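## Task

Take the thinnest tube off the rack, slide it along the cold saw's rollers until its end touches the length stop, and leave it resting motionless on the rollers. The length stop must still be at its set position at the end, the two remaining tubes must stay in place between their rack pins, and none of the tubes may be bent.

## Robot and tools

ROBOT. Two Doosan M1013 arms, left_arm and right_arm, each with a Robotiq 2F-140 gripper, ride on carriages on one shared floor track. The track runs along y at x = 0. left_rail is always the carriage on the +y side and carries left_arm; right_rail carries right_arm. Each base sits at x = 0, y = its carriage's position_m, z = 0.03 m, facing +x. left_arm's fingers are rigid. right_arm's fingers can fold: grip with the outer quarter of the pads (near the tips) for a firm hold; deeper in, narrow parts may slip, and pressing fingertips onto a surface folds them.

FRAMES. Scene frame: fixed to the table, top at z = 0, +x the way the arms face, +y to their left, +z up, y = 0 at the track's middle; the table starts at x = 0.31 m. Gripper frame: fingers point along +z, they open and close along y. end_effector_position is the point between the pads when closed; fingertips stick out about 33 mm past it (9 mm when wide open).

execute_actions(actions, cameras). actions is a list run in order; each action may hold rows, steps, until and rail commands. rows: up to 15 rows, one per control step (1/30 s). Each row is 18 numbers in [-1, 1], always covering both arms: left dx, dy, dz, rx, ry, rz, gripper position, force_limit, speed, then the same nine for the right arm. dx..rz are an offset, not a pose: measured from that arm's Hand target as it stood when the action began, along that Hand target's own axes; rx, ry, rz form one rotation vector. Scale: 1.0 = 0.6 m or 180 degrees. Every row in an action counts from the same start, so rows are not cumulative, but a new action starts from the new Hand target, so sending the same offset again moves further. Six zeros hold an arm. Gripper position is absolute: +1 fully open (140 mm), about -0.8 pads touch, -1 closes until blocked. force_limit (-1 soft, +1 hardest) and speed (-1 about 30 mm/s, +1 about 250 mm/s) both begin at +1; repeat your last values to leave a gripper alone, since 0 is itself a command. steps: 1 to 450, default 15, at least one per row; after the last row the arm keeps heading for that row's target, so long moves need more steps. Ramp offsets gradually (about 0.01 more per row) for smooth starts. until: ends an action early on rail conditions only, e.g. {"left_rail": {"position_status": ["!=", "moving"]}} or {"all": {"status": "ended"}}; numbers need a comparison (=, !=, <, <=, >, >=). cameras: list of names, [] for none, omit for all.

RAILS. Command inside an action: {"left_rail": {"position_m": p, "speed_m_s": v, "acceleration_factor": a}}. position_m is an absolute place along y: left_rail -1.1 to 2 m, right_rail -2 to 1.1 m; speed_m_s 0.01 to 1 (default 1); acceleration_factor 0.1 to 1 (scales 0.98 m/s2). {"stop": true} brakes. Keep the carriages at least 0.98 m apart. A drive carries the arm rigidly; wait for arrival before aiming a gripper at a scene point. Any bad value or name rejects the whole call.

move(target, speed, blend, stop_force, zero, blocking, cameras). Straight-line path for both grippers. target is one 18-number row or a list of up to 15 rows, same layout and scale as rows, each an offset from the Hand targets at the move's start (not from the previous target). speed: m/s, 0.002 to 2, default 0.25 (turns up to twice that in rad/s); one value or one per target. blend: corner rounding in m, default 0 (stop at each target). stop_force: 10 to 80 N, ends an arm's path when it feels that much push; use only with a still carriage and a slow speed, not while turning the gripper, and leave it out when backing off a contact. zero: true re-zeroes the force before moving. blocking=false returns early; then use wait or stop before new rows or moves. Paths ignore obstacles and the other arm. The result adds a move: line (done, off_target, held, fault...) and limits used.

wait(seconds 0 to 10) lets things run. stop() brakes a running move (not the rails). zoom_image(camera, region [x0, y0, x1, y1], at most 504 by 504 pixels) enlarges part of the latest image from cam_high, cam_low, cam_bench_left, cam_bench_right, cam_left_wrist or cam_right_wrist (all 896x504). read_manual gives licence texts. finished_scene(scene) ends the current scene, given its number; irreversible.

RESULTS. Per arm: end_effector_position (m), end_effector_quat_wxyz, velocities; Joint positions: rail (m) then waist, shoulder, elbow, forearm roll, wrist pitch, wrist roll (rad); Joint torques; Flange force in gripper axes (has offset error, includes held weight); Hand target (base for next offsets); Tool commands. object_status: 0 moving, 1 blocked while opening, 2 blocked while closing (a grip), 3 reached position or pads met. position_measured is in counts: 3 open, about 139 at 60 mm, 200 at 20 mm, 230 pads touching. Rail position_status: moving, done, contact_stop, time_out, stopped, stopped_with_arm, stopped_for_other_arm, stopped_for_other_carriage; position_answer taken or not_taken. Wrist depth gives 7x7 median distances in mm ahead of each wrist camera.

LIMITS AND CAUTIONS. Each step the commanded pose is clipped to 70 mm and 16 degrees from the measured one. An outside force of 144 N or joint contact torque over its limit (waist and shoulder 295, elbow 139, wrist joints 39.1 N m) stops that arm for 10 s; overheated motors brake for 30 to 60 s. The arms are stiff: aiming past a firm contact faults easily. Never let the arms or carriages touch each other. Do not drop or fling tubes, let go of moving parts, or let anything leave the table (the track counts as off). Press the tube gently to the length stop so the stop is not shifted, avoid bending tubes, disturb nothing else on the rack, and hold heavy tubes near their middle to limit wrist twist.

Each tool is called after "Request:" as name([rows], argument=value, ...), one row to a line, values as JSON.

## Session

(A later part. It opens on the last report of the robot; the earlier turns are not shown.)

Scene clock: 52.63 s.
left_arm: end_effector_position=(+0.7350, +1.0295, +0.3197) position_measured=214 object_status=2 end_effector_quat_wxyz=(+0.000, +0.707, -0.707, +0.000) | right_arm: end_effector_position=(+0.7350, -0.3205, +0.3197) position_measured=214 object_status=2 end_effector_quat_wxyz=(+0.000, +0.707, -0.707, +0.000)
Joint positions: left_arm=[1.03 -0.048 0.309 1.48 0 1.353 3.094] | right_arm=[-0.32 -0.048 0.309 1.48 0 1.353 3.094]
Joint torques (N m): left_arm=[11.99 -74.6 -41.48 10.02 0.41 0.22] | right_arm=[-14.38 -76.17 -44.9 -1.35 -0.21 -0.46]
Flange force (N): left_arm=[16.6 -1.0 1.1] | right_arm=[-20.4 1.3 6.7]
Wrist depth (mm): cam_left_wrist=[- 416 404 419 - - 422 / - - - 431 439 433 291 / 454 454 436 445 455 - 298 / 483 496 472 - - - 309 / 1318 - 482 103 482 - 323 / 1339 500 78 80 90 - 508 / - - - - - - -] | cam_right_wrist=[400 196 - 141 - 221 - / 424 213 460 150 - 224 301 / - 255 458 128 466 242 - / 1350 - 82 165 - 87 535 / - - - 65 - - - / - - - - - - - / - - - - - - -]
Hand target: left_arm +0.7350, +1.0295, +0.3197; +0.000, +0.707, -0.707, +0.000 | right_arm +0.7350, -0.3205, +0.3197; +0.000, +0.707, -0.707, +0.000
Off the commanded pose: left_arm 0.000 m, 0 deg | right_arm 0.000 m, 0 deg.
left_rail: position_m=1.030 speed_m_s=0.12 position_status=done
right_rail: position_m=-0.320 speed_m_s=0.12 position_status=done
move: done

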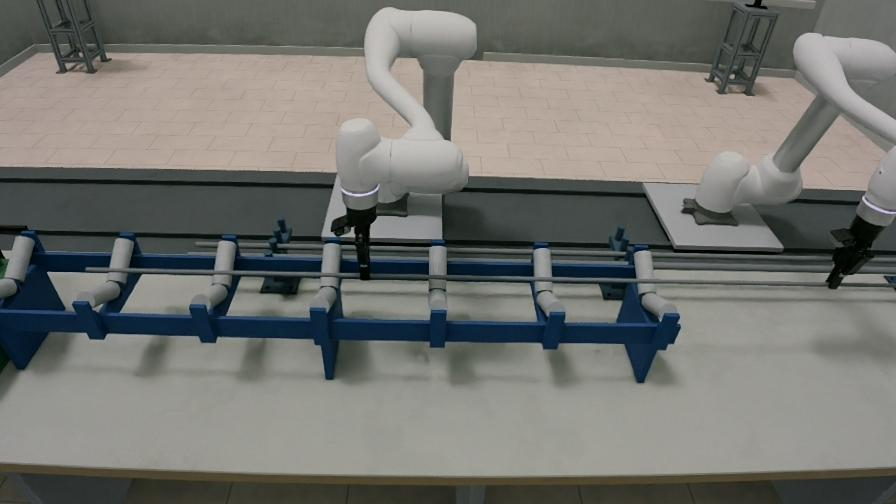

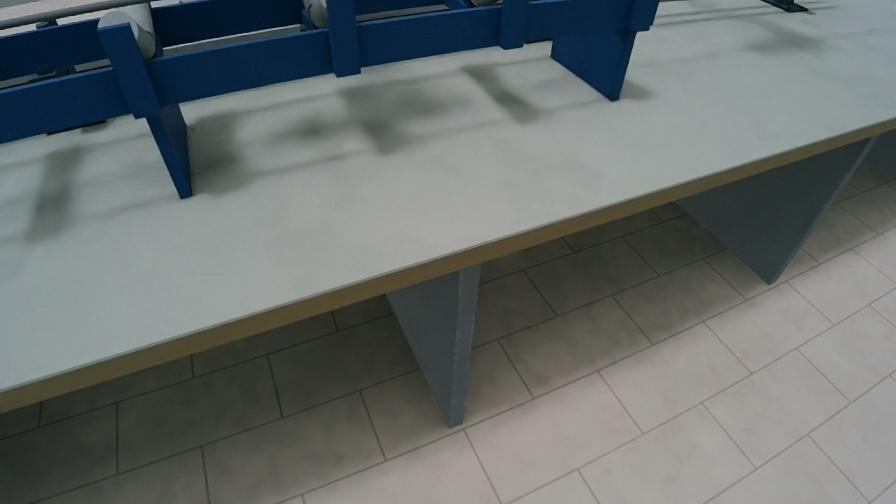

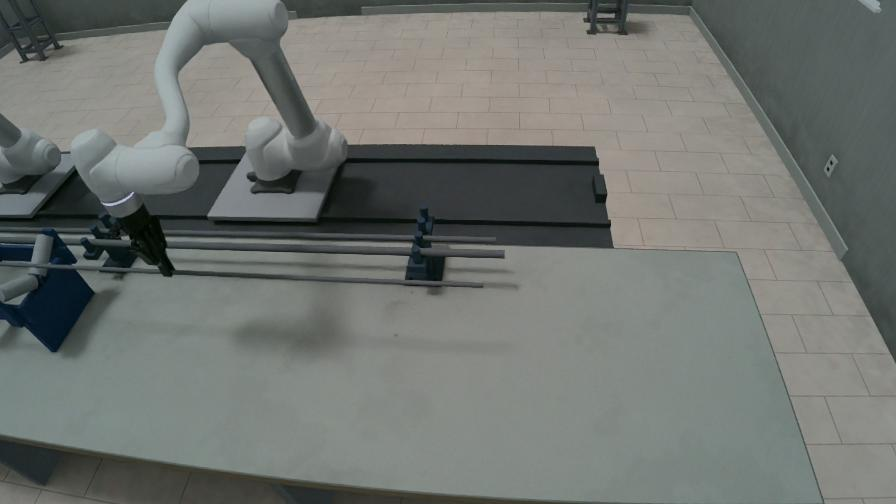

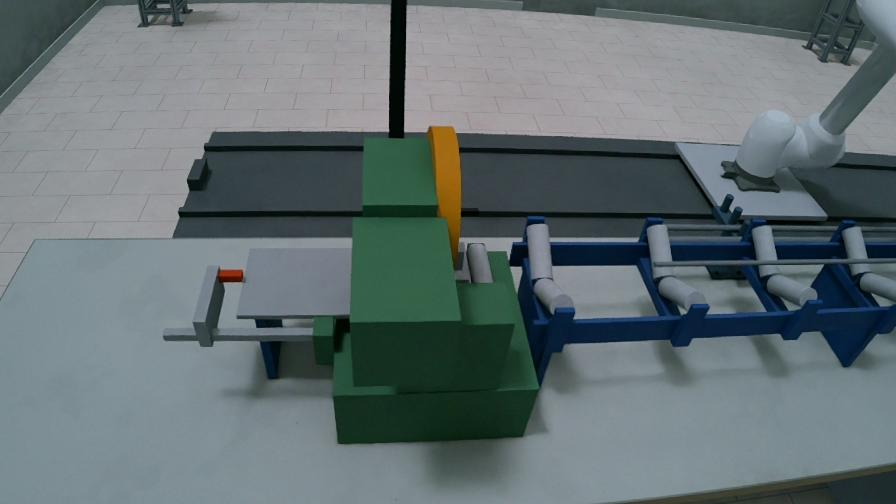

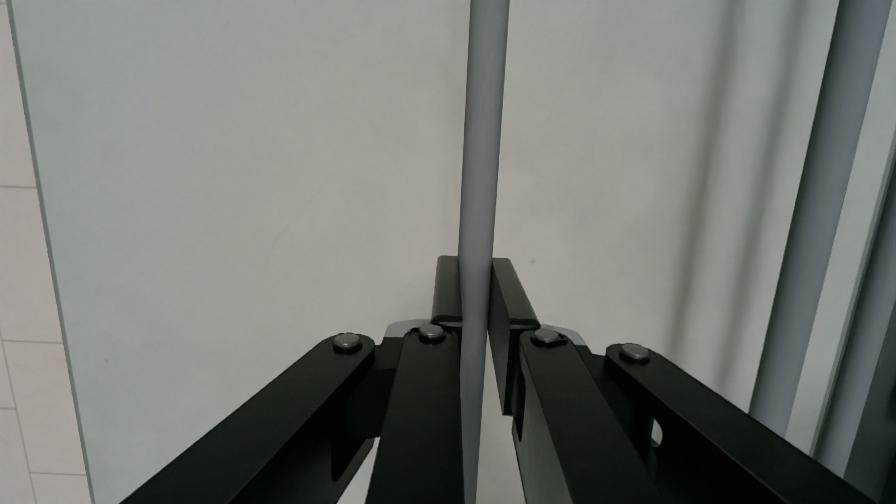

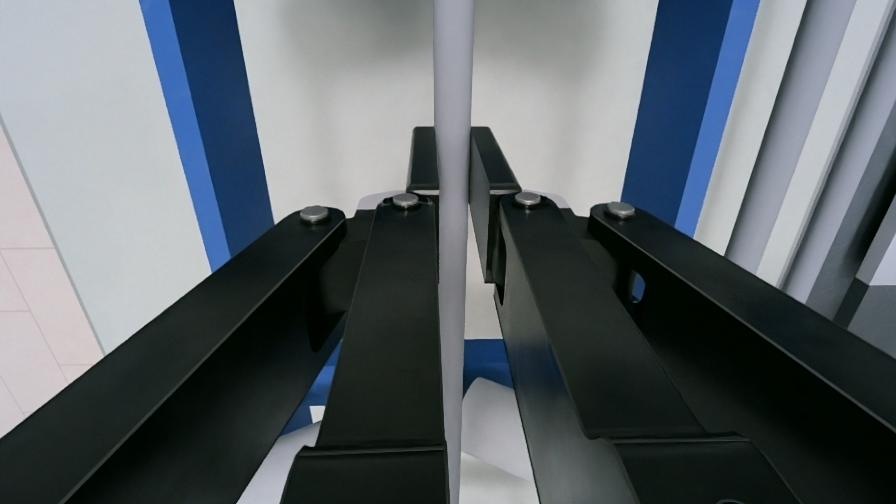

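Request:
move(target=[0,0,0.1,0,0,0,-1,0.2,-0.9,0,0,0.1,0,0,0,-1,0.2,-0.9], speed=0.02, stop_force=12, cameras=["cam_right_wrist","cam_bench_right","cam_high"])

Scene clock: 59.37 s.
left_arm: end_effector_position=(+0.7350, +1.0295, +0.2712) position_measured=214 object_status=2 end_effector_quat_wxyz=(+0.000, +0.707, -0.707, +0.000) | right_arm: end_effector_position=(+0.7350, -0.3205, +0.2833) position_measured=214 object_status=2 end_effector_quat_wxyz=(+0.000, +0.707, -0.707, +0.000)
Joint positions: left_arm=[1.03 -0.048 0.329 1.543 0 1.27 3.094] | right_arm=[-0.32 -0.048 0.323 1.528 0 1.29 3.094]
Joint torques (N m): left_arm=[14.18 -66.41 -33.5 10.92 0.32 0.13] | right_arm=[-16.42 -44.91 -22.88 -2.29 -2.12 -0.47]
Flange force (N): left_arm=[19.4 -1.3 -12.1] | right_arm=[-23.1 4.6 -37.5]
Wrist depth (mm): cam_left_wrist=[378 379 387 376 376 375 374 / 390 395 388 152 388 - 389 / 409 - 407 397 406 398 255 / 421 - 423 164 412 - - / 437 459 432 120 433 - - / 459 449 78 84 90 - 274 / - - - - - - 300] | cam_right_wrist=[- 182 381 140 377 207 164 / - 196 382 149 - 196 256 / 428 195 - 128 - 210 284 / - - 82 165 - 198 300 / - - - 65 - - - / - - - - - - - / - - - - - - -]
Hand target: left_arm +0.7350, +1.0295, +0.2712; +0.000, +0.707, -0.707, +0.000 (not the last commanded pose) | right_arm +0.7350, -0.3205, +0.2833; +0.000, +0.707, -0.707, +0.000 (not the last commanded pose)
Off the commanded pose: left_arm 0.012 m, 0 deg | right_arm 0.024 m, 0 deg.
left_rail: position_m=1.030 speed_m_s=0.12 position_status=done
right_rail: position_m=-0.320 speed_m_s=0.12 position_status=done
move: contact (left_arm, right_arm)
Images, in order (width x height): cam_high 896x504, cam_bench_right 896x504, cam_right_wrist 896x504.

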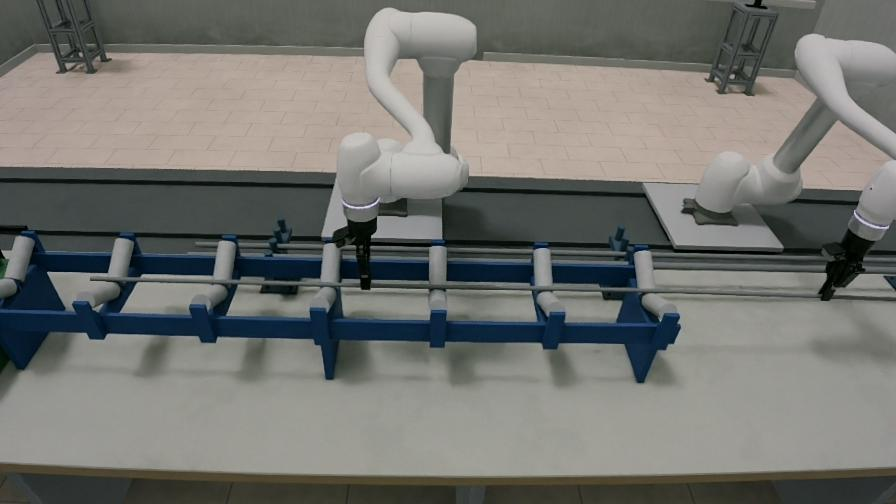

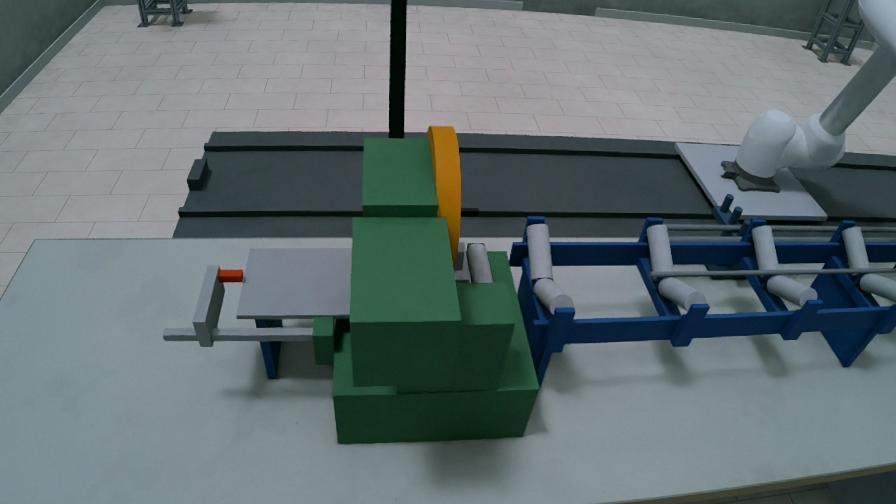

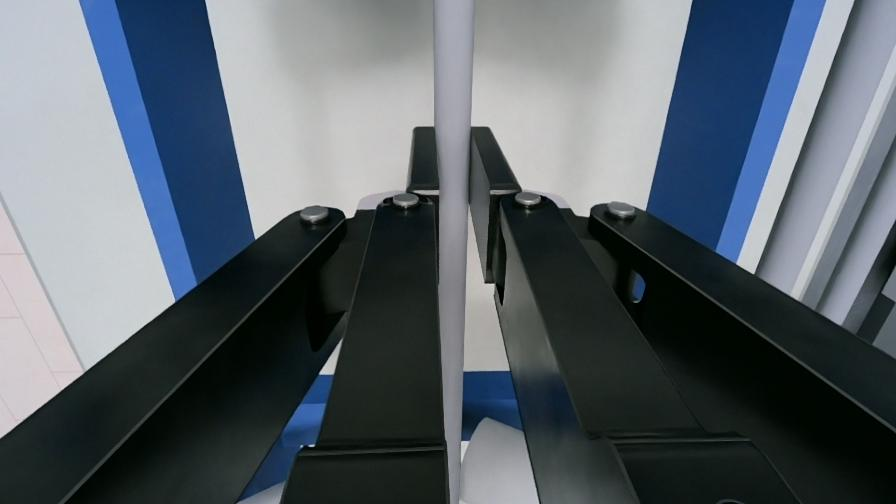

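Request:
move([
  [0,0,-0.02,0,0,0,-1,0.2,-0.9,0,0,-0.004,0,0,0,-1,0.2,-0.9],
  [0,0,-0.02,0,0,0,-0.45,0.2,-0.9,0,0,-0.004,0,0,0,-0.45,0.2,-0.9],
  [0,0,-0.2,0,0,0,-0.45,0.2,-0.9,0,0,-0.25,0,0,0,-0.45,0.2,-0.9],
], speed=[0.02,0.02,0.15], cameras=["cam_right_wrist"])

Request:
execute_actions([
  {"left_rail":{"position_m":1.55,"speed_m_s":0.5,"acceleration_factor":0.5},"steps":150,"until":{"left_rail":{"position_status":["!=","moving"]}}},
], cameras=["cam_left_wrist","cam_bench_left","cam_high","cam_bench_right"])

Scene clock: 70.80 s.
left_arm: end_effector_position=(+0.7349, +1.0294, +0.3913) position_measured=186 object_status=3 end_effector_quat_wxyz=(+0.000, +0.707, -0.707, +0.000) | right_arm: end_effector_position=(+0.7350, -0.3205, +0.4334) position_measured=186 object_status=3 end_effector_quat_wxyz=(+0.000, +0.707, -0.707, +0.000)
Joint positions: left_arm=[1.03 -0.048 0.291 1.375 0 1.476 3.094] | right_arm=[-0.32 -0.048 0.286 1.305 0 1.55 3.094]
Joint torques (N m): left_arm=[-0.05 -71.14 -40.42 4.35 0.08 0.26] | right_arm=[-2.21 -72.86 -43.4 4.73 0.16 -0.42]
Flange force (N): left_arm=[0.3 -2.6 -2.7] | right_arm=[-3.5 -0.5 4.0]
Wrist depth (mm): cam_left_wrist=[1142 - - - - 492 338 / 1304 484 501 496 - 510 361 / 1284 532 537 - - 355 387 / 1368 548 537 - 562 - 547 / 1407 - - 115 145 - 537 / 1456 - 82 84 87 88 562 / - - - 607 - 76 -] | cam_right_wrist=[511 477 326 - 315 380 524 / 1336 549 367 546 351 418 576 / 1405 580 324 139 342 - 591 / 1463 - 81 355 - 88 654 / - - - 386 - - - / - - - - - - - / - - - - - - -]
Hand target: left_arm +0.7350, +1.0295, +0.3912; +0.000, +0.707, -0.707, +0.000 | right_arm +0.7350, -0.3205, +0.4333; +0.000, +0.707, -0.707, +0.000
Off the commanded pose: left_arm 0.000 m, 0 deg | right_arm 0.000 m, 0 deg.
left_rail: position_m=1.030 speed_m_s=0.12 position_status=done
right_rail: position_m=-0.320 speed_m_s=0.12 position_status=done
move: done
Images, in order (width x height): cam_right_wrist 896x504.

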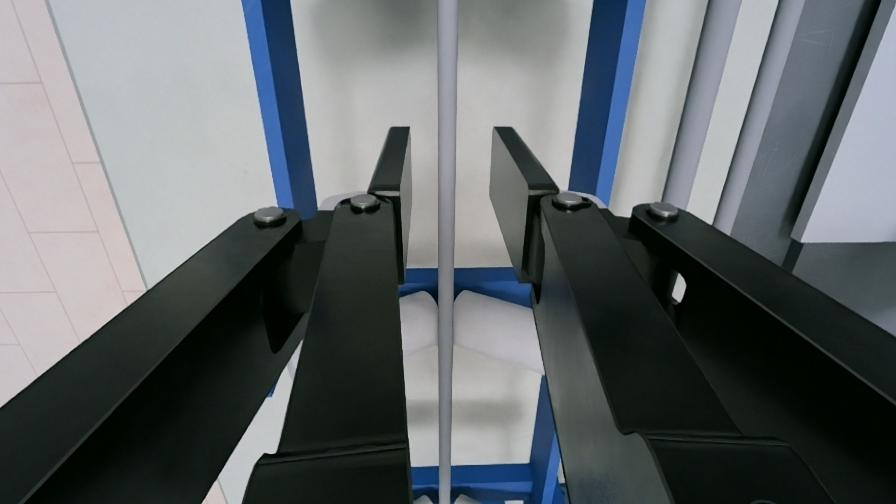

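Scene clock: 73.10 s.
left_arm: end_effector_position=(+0.7350, +1.5494, +0.3912) position_measured=186 object_status=3 end_effector_quat_wxyz=(+0.000, +0.707, -0.707, +0.000) | right_arm: end_effector_position=(+0.7350, -0.3205, +0.4333) position_measured=186 object_status=3 end_effector_quat_wxyz=(+0.000, +0.707, -0.707, +0.000)
Joint positions: left_arm=[1.55 -0.048 0.291 1.375 0 1.476 3.094] | right_arm=[-0.32 -0.048 0.287 1.305 0 1.55 3.094]
Joint torques (N m): left_arm=[0.6 -71.66 -40.48 4.5 0.08 0.29] | right_arm=[-1.87 -72.51 -43.25 4.8 0.06 -0.43]
Flange force (N): left_arm=[1.6 -3.4 -2.6] | right_arm=[-3.1 0.4 2.9]
Wrist depth (mm): cam_left_wrist=[1203 495 499 - 484 484 481 / 1258 - - - 502 519 533 / 1284 - - - - 511 - / 1361 - 543 - - 536 534 / 1423 553 562 127 145 428 433 / 1465 - 82 89 87 88 382 / - - - - - 76 -] | cam_right_wrist=[502 509 488 543 311 512 514 / 1248 - 324 298 344 561 545 / 1343 - 325 140 354 444 597 / 1481 - 82 329 - 77 650 / - - - 387 - - - / - - - - - - - / - - - - - - -]
Hand target: left_arm +0.7350, +1.5494, +0.3912; +0.000, +0.707, -0.707, +0.000 | right_arm +0.7350, -0.3205, +0.4333; +0.000, +0.707, -0.707, +0.000
Tool commands: left_gripper/position=-0.45 left_gripper/force_limit=+0.2 left_gripper/speed=-0.9 right_gripper/position=-0.45 right_gripper/force_limit=+0.2 right_gripper/speed=-0.9
Off the commanded pose: left_arm 0.000 m, 0 deg | right_arm 0.000 m, 0 deg.
left_rail: position_m=1.550 speed_m_s=0.50 position_status=done
right_rail: position_m=-0.320 speed_m_s=0.12 position_status=done
Images, in order (width x height): cam_high 896x504, cam_bench_left 896x504, cam_bench_right 896x504, cam_left_wrist 896x504.

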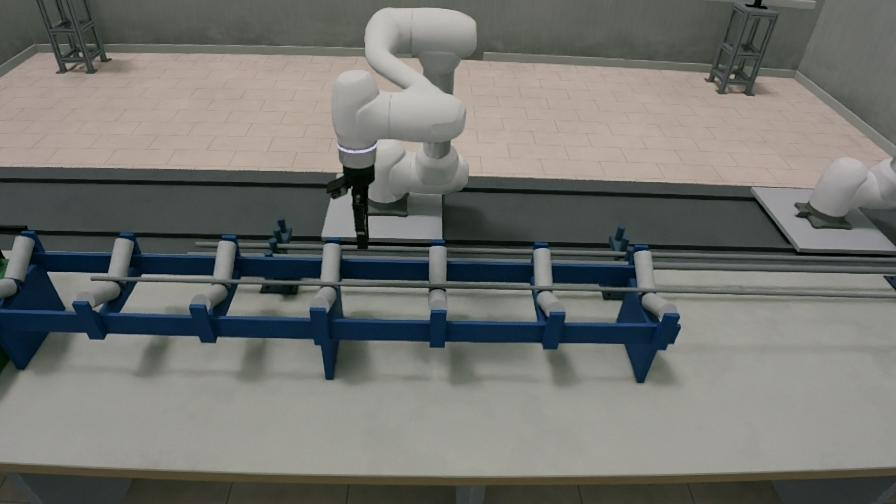

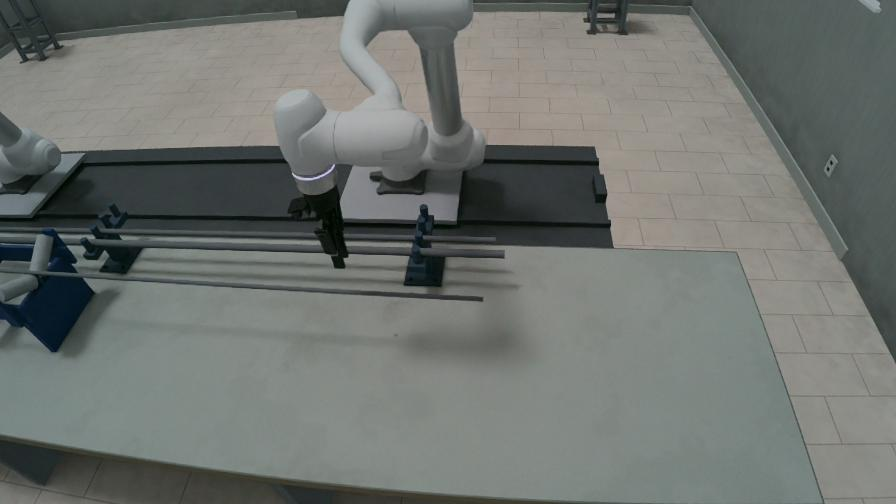

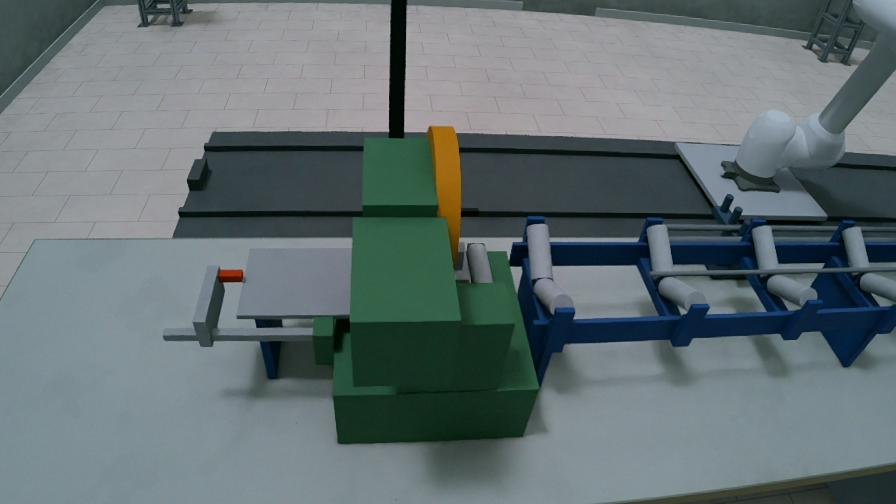

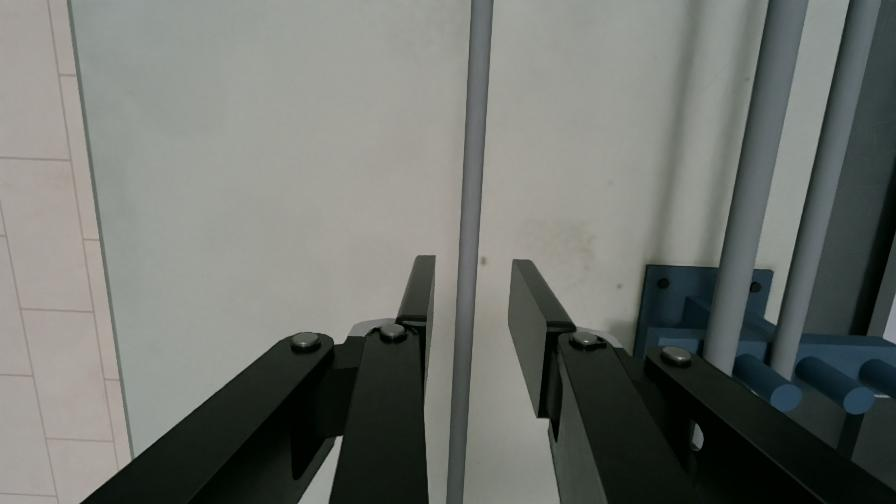

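Request:
move(target=[0,0,0.198,0,0,0,-0.45,0.2,-0.9,0,0,0,0,0,0,-0.45,0.2,-0.9], speed=0.12, cameras=["cam_left_wrist"])

Request:
execute_actions([
  {"rows":[[0,0,0,0,0,0,-1,-1,-1,0,0,0,0,0,0,-0.45,0.2,-0.9]],"steps":60},
  {"left_rail":{"position_m":1.3,"speed_m_s":0.12,"acceleration_factor":0.2},"steps":120,"until":{"left_rail":{"position_status":["!=","moving"]}}},
], cameras=["cam_left_wrist","cam_bench_right","cam_bench_left","cam_high"])

Request:
zoom_image(camera="cam_bench_right", region=[420, 220, 720, 340])

Scene clock: 81.33 s.
left_arm: end_effector_position=(+0.7350, +1.5495, +0.2724) position_measured=186 object_status=3 end_effector_quat_wxyz=(+0.000, +0.707, -0.707, +0.000) | right_arm: end_effector_position=(+0.7350, -0.3205, +0.4333) position_measured=186 object_status=3 end_effector_quat_wxyz=(+0.000, +0.707, -0.707, +0.000)
Joint positions: left_arm=[1.55 -0.048 0.328 1.541 0 1.272 3.094] | right_arm=[-0.32 -0.048 0.287 1.305 0 1.55 3.094]
Joint torques (N m): left_arm=[0.37 -72.97 -38.92 4.15 0.11 0.28] | right_arm=[-1.94 -72.52 -43.28 4.72 0.02 -0.43]
Flange force (N): left_arm=[1.1 -1.3 -2.7] | right_arm=[-3.6 1.5 2.3]
Wrist depth (mm): cam_left_wrist=[377 377 383 - 376 376 374 / - 392 391 - 381 387 388 / - - 413 - 398 405 404 / - 438 - 168 421 423 416 / 447 444 103 142 149 428 276 / - 77 82 181 87 94 279 / - - - - - 76 281] | cam_right_wrist=[- 510 320 - 504 511 538 / 1223 540 369 551 351 402 572 / 1397 576 324 139 353 436 604 / 1481 - 82 348 - 88 681 / - - - 387 - - - / - - - - - - - / - - - - - - -]
Hand target: left_arm +0.7350, +1.5495, +0.2724; +0.000, +0.707, -0.707, +0.000 | right_arm +0.7350, -0.3205, +0.4333; +0.000, +0.707, -0.707, +0.000
Off the commanded pose: left_arm 0.000 m, 0 deg | right_arm 0.000 m, 0 deg.
left_rail: position_m=1.550 speed_m_s=0.50 position_status=done
right_rail: position_m=-0.320 speed_m_s=0.12 position_status=done
move: done
Images, in order (width x height): cam_left_wrist 896x504.

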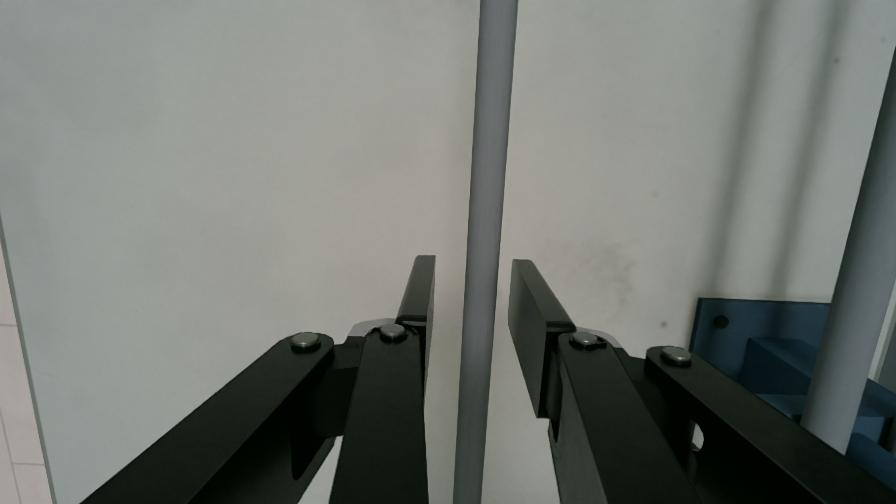

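Scene clock: 86.23 s.
left_arm: end_effector_position=(+0.7350, +1.2995, +0.2724) position_measured=212 object_status=2 end_effector_quat_wxyz=(+0.000, +0.707, -0.707, +0.000) | right_arm: end_effector_position=(+0.7350, -0.3205, +0.4333) position_measured=186 object_status=3 end_effector_quat_wxyz=(+0.000, +0.707, -0.707, +0.000)
Joint positions: left_arm=[1.3 -0.048 0.328 1.541 0 1.272 3.094] | right_arm=[-0.32 -0.048 0.287 1.305 0 1.55 3.094]
Joint torques (N m): left_arm=[0.45 -71.39 -38.21 4.22 -0.19 0.24] | right_arm=[-2.14 -72.38 -43.3 4.75 0.05 -0.41]
Flange force (N): left_arm=[1.0 -0.4 -5.0] | right_arm=[-3.4 0.7 2.9]
Flange force at the end of the 1st action (N): left_arm=[0.7 -0.5 -2.3] | right_arm=[-3.2 0.5 3.6]
Wrist depth (mm): cam_left_wrist=[378 376 - - 373 374 375 / - 389 392 388 392 388 389 / 407 411 - 398 403 405 399 / 421 416 423 170 - 407 265 / 442 445 427 120 102 - 269 / 465 454 78 84 - - 270 / - - - 68 - - -] | cam_right_wrist=[505 - 494 - 315 376 521 / 1260 - 365 556 351 555 569 / 1336 561 322 139 352 - 595 / 1463 - 82 - - 87 638 / - - - 388 - - - / - - - - - - - / - - - - - - -]
Hand target: left_arm +0.7350, +1.2995, +0.2724; +0.000, +0.707, -0.707, +0.000 | right_arm +0.7350, -0.3205, +0.4333; +0.000, +0.707, -0.707, +0.000
Off the commanded pose: left_arm 0.000 m, 0 deg | right_arm 0.000 m, 0 deg.
left_rail: position_m=1.300 speed_m_s=0.12 position_status=done
right_rail: position_m=-0.320 speed_m_s=0.12 position_status=done
Images, in order (width x height): cam_high 896x504, cam_bench_left 896x504, cam_bench_right 896x504, cam_left_wrist 896x504.

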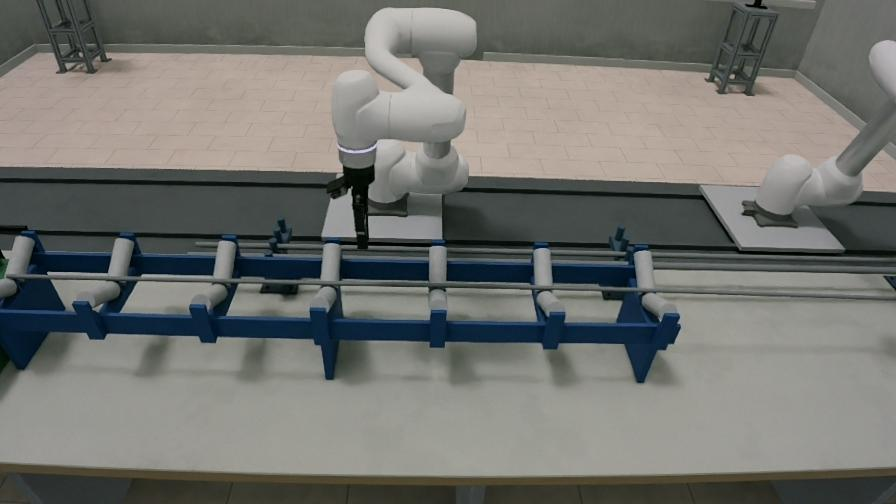

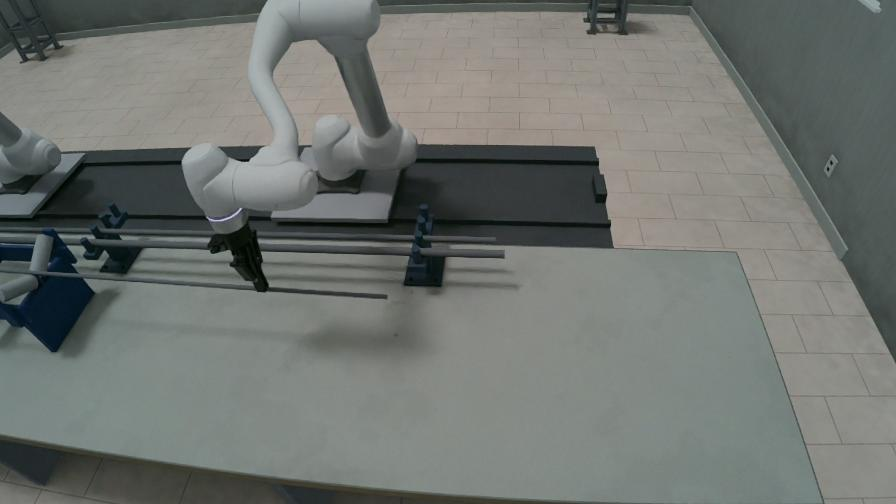

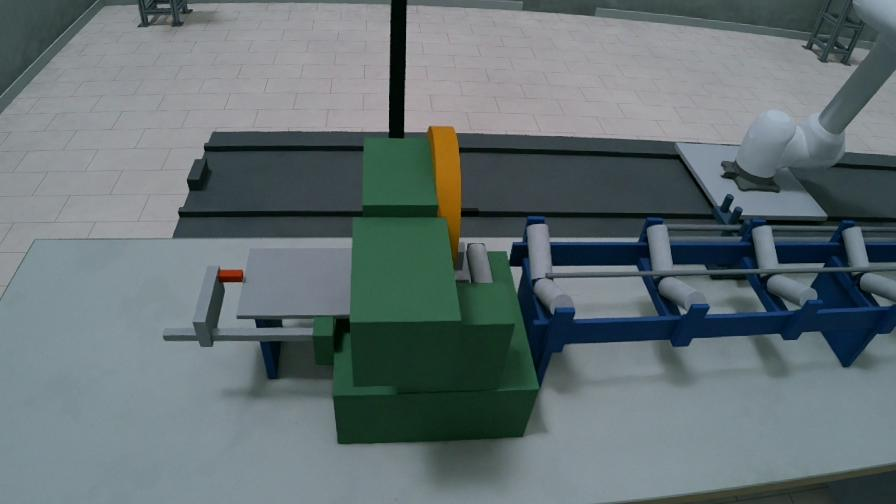

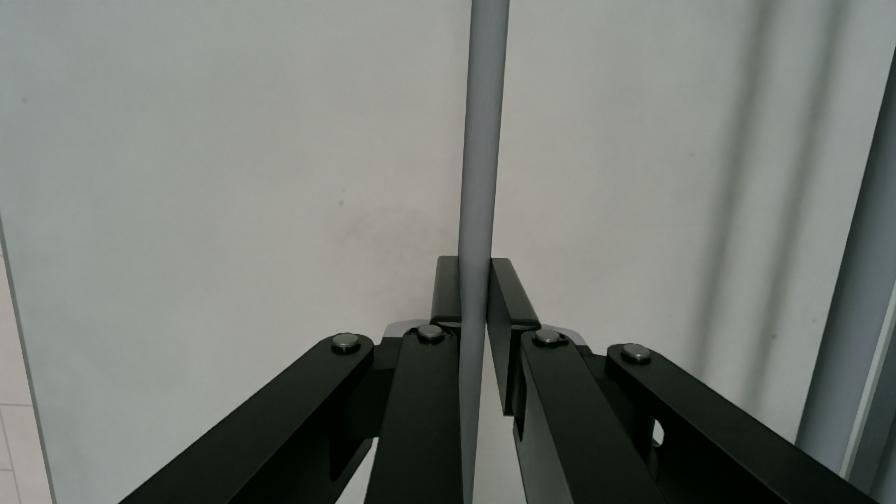

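Scaled by 1.680 from the camera's 896x504 image, which has a finer 1280x720 frame.

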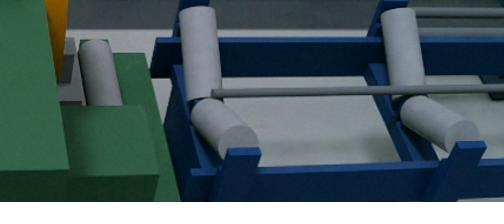

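Request:
execute_actions([
  {"left_rail":{"position_m":1.1,"speed_m_s":0.1},"steps":120,"until":{"left_rail":{"position_status":["!=","moving"]}}},
], cameras=["cam_bench_right"])

Request:
execute_actions([
  {"left_rail":{"position_m":0.9},"steps":120,"until":{"left_rail":{"position_status":["!=","moving"]}}},
], cameras=["cam_bench_right"])

Request:
execute_actions([
  {"left_rail":{"position_m":0.72},"steps":150,"until":{"left_rail":{"position_status":["!=","moving"]}}},
], cameras=["cam_bench_right","cam_bench_left","cam_high"])

Scene clock: 94.67 s.
left_arm: end_effector_position=(+0.7350, +1.0995, +0.2724) position_measured=212 object_status=2 end_effector_quat_wxyz=(+0.000, +0.707, -0.707, +0.000) | right_arm: end_effector_position=(+0.7350, -0.3205, +0.4333) position_measured=186 object_status=3 end_effector_quat_wxyz=(+0.000, +0.707, -0.707, +0.000)
Joint positions: left_arm=[1.1 -0.048 0.328 1.541 0 1.272 3.094] | right_arm=[-0.32 -0.048 0.287 1.305 0 1.55 3.094]
Joint torques (N m): left_arm=[0.32 -68.55 -36.8 4.14 -0.39 0.06] | right_arm=[-1.94 -72.27 -43.3 4.73 0.07 -0.4]
Flange force (N): left_arm=[0.3 1.1 -8.5] | right_arm=[-3.1 0.4 3.4]
Wrist depth (mm): cam_left_wrist=[380 376 378 - 367 378 376 / 393 391 389 396 400 381 390 / 408 406 407 404 - 415 398 / - - 421 172 419 - 432 / - 463 438 120 431 - - / 466 - 78 84 - - 287 / - - - 68 - - 300] | cam_right_wrist=[1176 - 500 498 310 522 535 / 556 539 326 288 539 414 572 / 1307 573 324 139 356 459 604 / 1463 - 82 350 - 88 629 / - - - 388 - - - / - - - - - - - / - - - - - - -]
Hand target: left_arm +0.7350, +1.0995, +0.2724; +0.000, +0.707, -0.707, +0.000 | right_arm +0.7350, -0.3205, +0.4333; +0.000, +0.707, -0.707, +0.000
Tool commands: left_gripper/position=-1.0 left_gripper/force_limit=-1.0 left_gripper/speed=-1.0 right_gripper/position=-0.45 right_gripper/force_limit=+0.2 right_gripper/speed=-0.9
Off the commanded pose: left_arm 0.000 m, 0 deg | right_arm 0.000 m, 0 deg.
left_rail: position_m=1.100 speed_m_s=0.10 position_status=done
right_rail: position_m=-0.320 speed_m_s=0.12 position_status=done
Images, in order (width x height): cam_bench_right 896x504.

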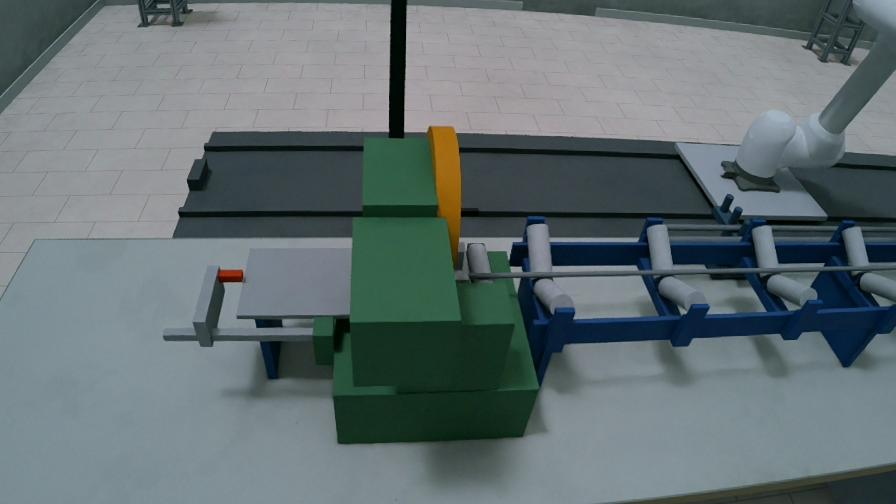

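Scene clock: 97.40 s.
left_arm: end_effector_position=(+0.7350, +0.8995, +0.2724) position_measured=212 object_status=2 end_effector_quat_wxyz=(+0.000, +0.707, -0.707, +0.000) | right_arm: end_effector_position=(+0.7350, -0.3205, +0.4333) position_measured=186 object_status=3 end_effector_quat_wxyz=(+0.000, +0.707, -0.707, +0.000)
Joint positions: left_arm=[0.9 -0.048 0.328 1.541 0 1.272 3.094] | right_arm=[-0.32 -0.048 0.287 1.305 0 1.55 3.094]
Joint torques (N m): left_arm=[-0.05 -62.83 -32.5 4.05 -0.36 0.14] | right_arm=[-1.87 -72.56 -43.38 4.76 0.04 -0.42]
Flange force (N): left_arm=[0.2 0.3 -15.9] | right_arm=[-3.2 0.7 2.8]
Wrist depth (mm): cam_left_wrist=[- 379 377 - 378 378 - / 400 393 385 - - 388 388 / 408 - 409 404 404 - - / 435 424 - 167 - 421 412 / 441 440 438 120 431 438 265 / - 452 78 84 - - 272 / - - - 68 - - -] | cam_right_wrist=[1149 502 322 - 344 514 - / 1223 - 328 539 342 - 574 / 1350 581 328 138 353 589 604 / 1490 - 82 330 - 77 666 / - - - 390 - - - / - - - - - - - / - - - - - - -]
Hand target: left_arm +0.7350, +0.8995, +0.2724; +0.000, +0.707, -0.707, +0.000 | right_arm +0.7350, -0.3205, +0.4333; +0.000, +0.707, -0.707, +0.000
Tool commands: left_gripper/position=-1.0 left_gripper/force_limit=-1.0 left_gripper/speed=-1.0 right_gripper/position=-0.45 right_gripper/force_limit=+0.2 right_gripper/speed=-0.9
Off the commanded pose: left_arm 0.000 m, 0 deg | right_arm 0.000 m, 0 deg.
left_rail: position_m=0.900 speed_m_s=0.10 position_status=done
right_rail: position_m=-0.320 speed_m_s=0.12 position_status=done
Images, in order (width x height): cam_bench_right 896x504.

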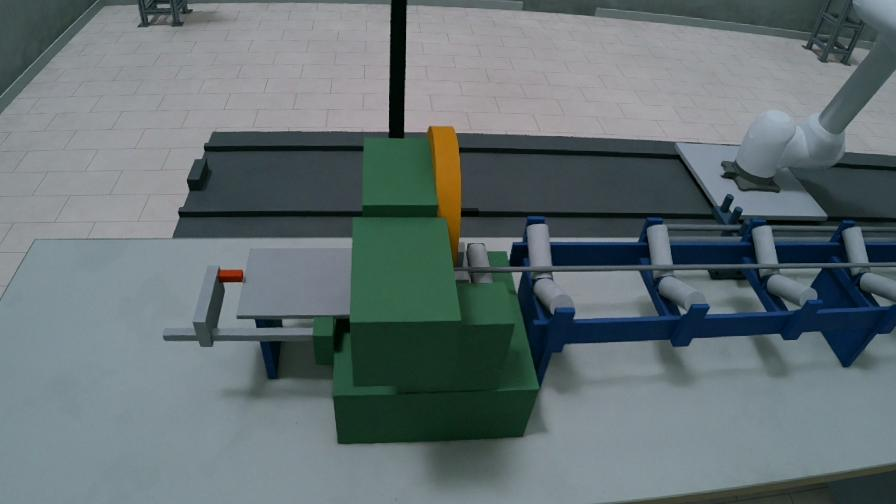

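Scene clock: 99.93 s.
left_arm: end_effector_position=(+0.7350, +0.7195, +0.2724) position_measured=212 object_status=2 end_effector_quat_wxyz=(+0.000, +0.707, -0.707, +0.000) | right_arm: end_effector_position=(+0.7350, -0.3205, +0.4333) position_measured=186 object_status=3 end_effector_quat_wxyz=(+0.000, +0.707, -0.707, +0.000)
Joint positions: left_arm=[0.72 -0.048 0.328 1.541 0 1.272 3.094] | right_arm=[-0.32 -0.048 0.287 1.305 0 1.55 3.094]
Joint torques (N m): left_arm=[0.52 -59.46 -31.78 3.97 -1.75 -0.08] | right_arm=[-2.03 -72.37 -43.31 4.77 0.02 -0.42]
Flange force (N): left_arm=[0.7 3.1 -20.8] | right_arm=[-3.2 1.5 2.5]
Wrist depth (mm): cam_left_wrist=[- 383 - 370 377 373 372 / 392 - - 395 393 386 389 / 401 - 412 402 399 406 402 / 426 434 432 413 416 - 410 / - 435 - 131 432 441 269 / 459 449 78 84 - - 461 / - - 72 68 - 76 -] | cam_right_wrist=[514 - 498 - 347 513 525 / 1229 577 321 546 356 418 580 / 1350 570 323 163 353 611 597 / 1481 - 81 332 - 87 675 / - - - 387 - - - / - - - 780 - - - / - - - - - - -]
Hand target: left_arm +0.7350, +0.7195, +0.2724; +0.000, +0.707, -0.707, +0.000 | right_arm +0.7350, -0.3205, +0.4333; +0.000, +0.707, -0.707, +0.000
Tool commands: left_gripper/position=-1.0 left_gripper/force_limit=-1.0 left_gripper/speed=-1.0 right_gripper/position=-0.45 right_gripper/force_limit=+0.2 right_gripper/speed=-0.9
Off the commanded pose: left_arm 0.000 m, 0 deg | right_arm 0.000 m, 0 deg.
left_rail: position_m=0.720 speed_m_s=0.10 position_status=done
right_rail: position_m=-0.320 speed_m_s=0.12 position_status=done
Images, in order (width x height): cam_high 896x504, cam_bench_left 896x504, cam_bench_right 896x504.

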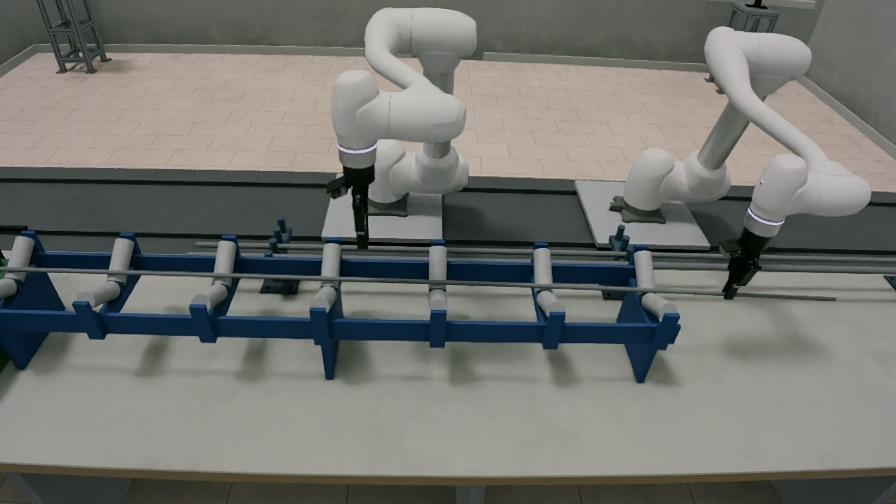

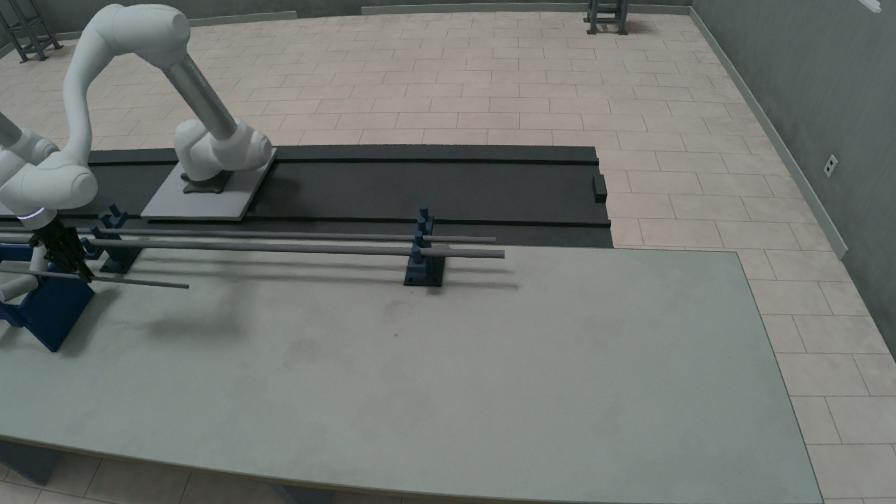

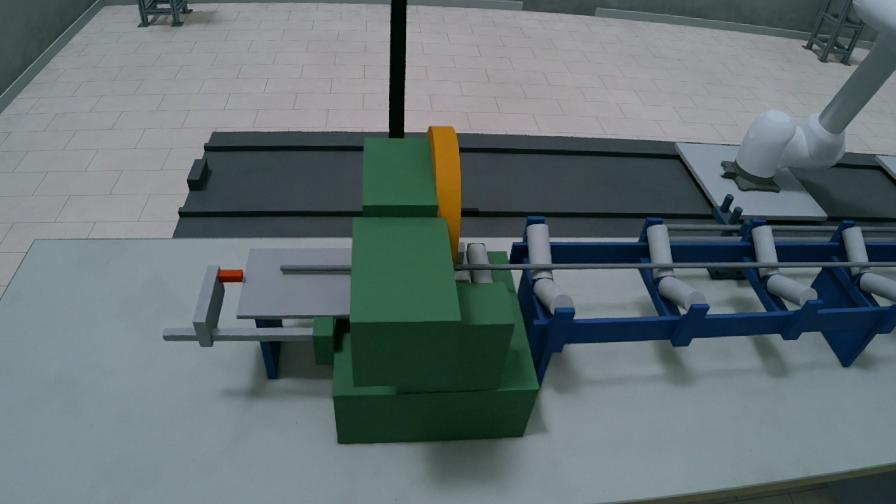

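Request:
move(target=[0,0,-0.015,0,0,0,-1,-1,-1,0,0,0,0,0,0,-0.45,0.2,-0.9], speed=0.02, cameras=["cam_bench_right"])

Request:
zoom_image(camera="cam_bench_right", region=[190, 230, 670, 340])

Scene clock: 105.87 s.
left_arm: end_effector_position=(+0.7350, +0.7195, +0.2814) position_measured=212 object_status=2 end_effector_quat_wxyz=(+0.000, +0.707, -0.707, +0.000) | right_arm: end_effector_position=(+0.7350, -0.3205, +0.4333) position_measured=186 object_status=3 end_effector_quat_wxyz=(+0.000, +0.707, -0.707, +0.000)
Joint positions: left_arm=[0.72 -0.048 0.324 1.53 0 1.287 3.094] | right_arm=[-0.32 -0.048 0.287 1.305 0 1.55 3.094]
Joint torques (N m): left_arm=[0.84 -74.92 -40.49 4.1 -0.05 0.04] | right_arm=[-1.73 -72.49 -43.3 4.73 -0.01 -0.4]
Flange force (N): left_arm=[1.0 -1.8 0.0] | right_arm=[-2.8 0.3 3.2]
Wrist depth (mm): cam_left_wrist=[- - - - 384 384 372 / 398 - 401 409 400 399 261 / - - - 410 - 414 409 / - 428 440 161 - - - / 449 - - 131 438 - 275 / 482 - 78 84 - - - / - - 72 68 - - 304] | cam_right_wrist=[1280 485 504 501 316 378 515 / 1241 - 532 302 351 421 566 / 1350 589 328 161 348 444 594 / 1463 - 82 345 - 88 675 / - - - 385 - - - / - - - - - - - / - - - - - - -]
Hand target: left_arm +0.7350, +0.7195, +0.2814; +0.000, +0.707, -0.707, +0.000 | right_arm +0.7350, -0.3205, +0.4333; +0.000, +0.707, -0.707, +0.000
Off the commanded pose: left_arm 0.000 m, 0 deg | right_arm 0.000 m, 0 deg.
left_rail: position_m=0.720 speed_m_s=0.10 position_status=done
right_rail: position_m=-0.320 speed_m_s=0.12 position_status=done
move: done
Images, in order (width x height): cam_bench_right 896x504.

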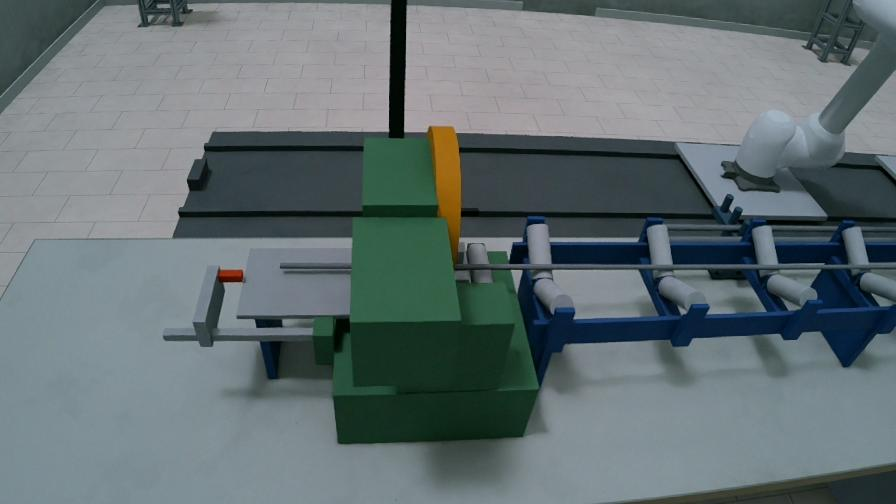

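Scaled by 1.050 from the camera's 896x504 image, which has a finer 1280x720 frame.

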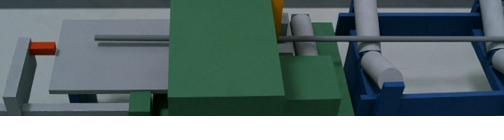

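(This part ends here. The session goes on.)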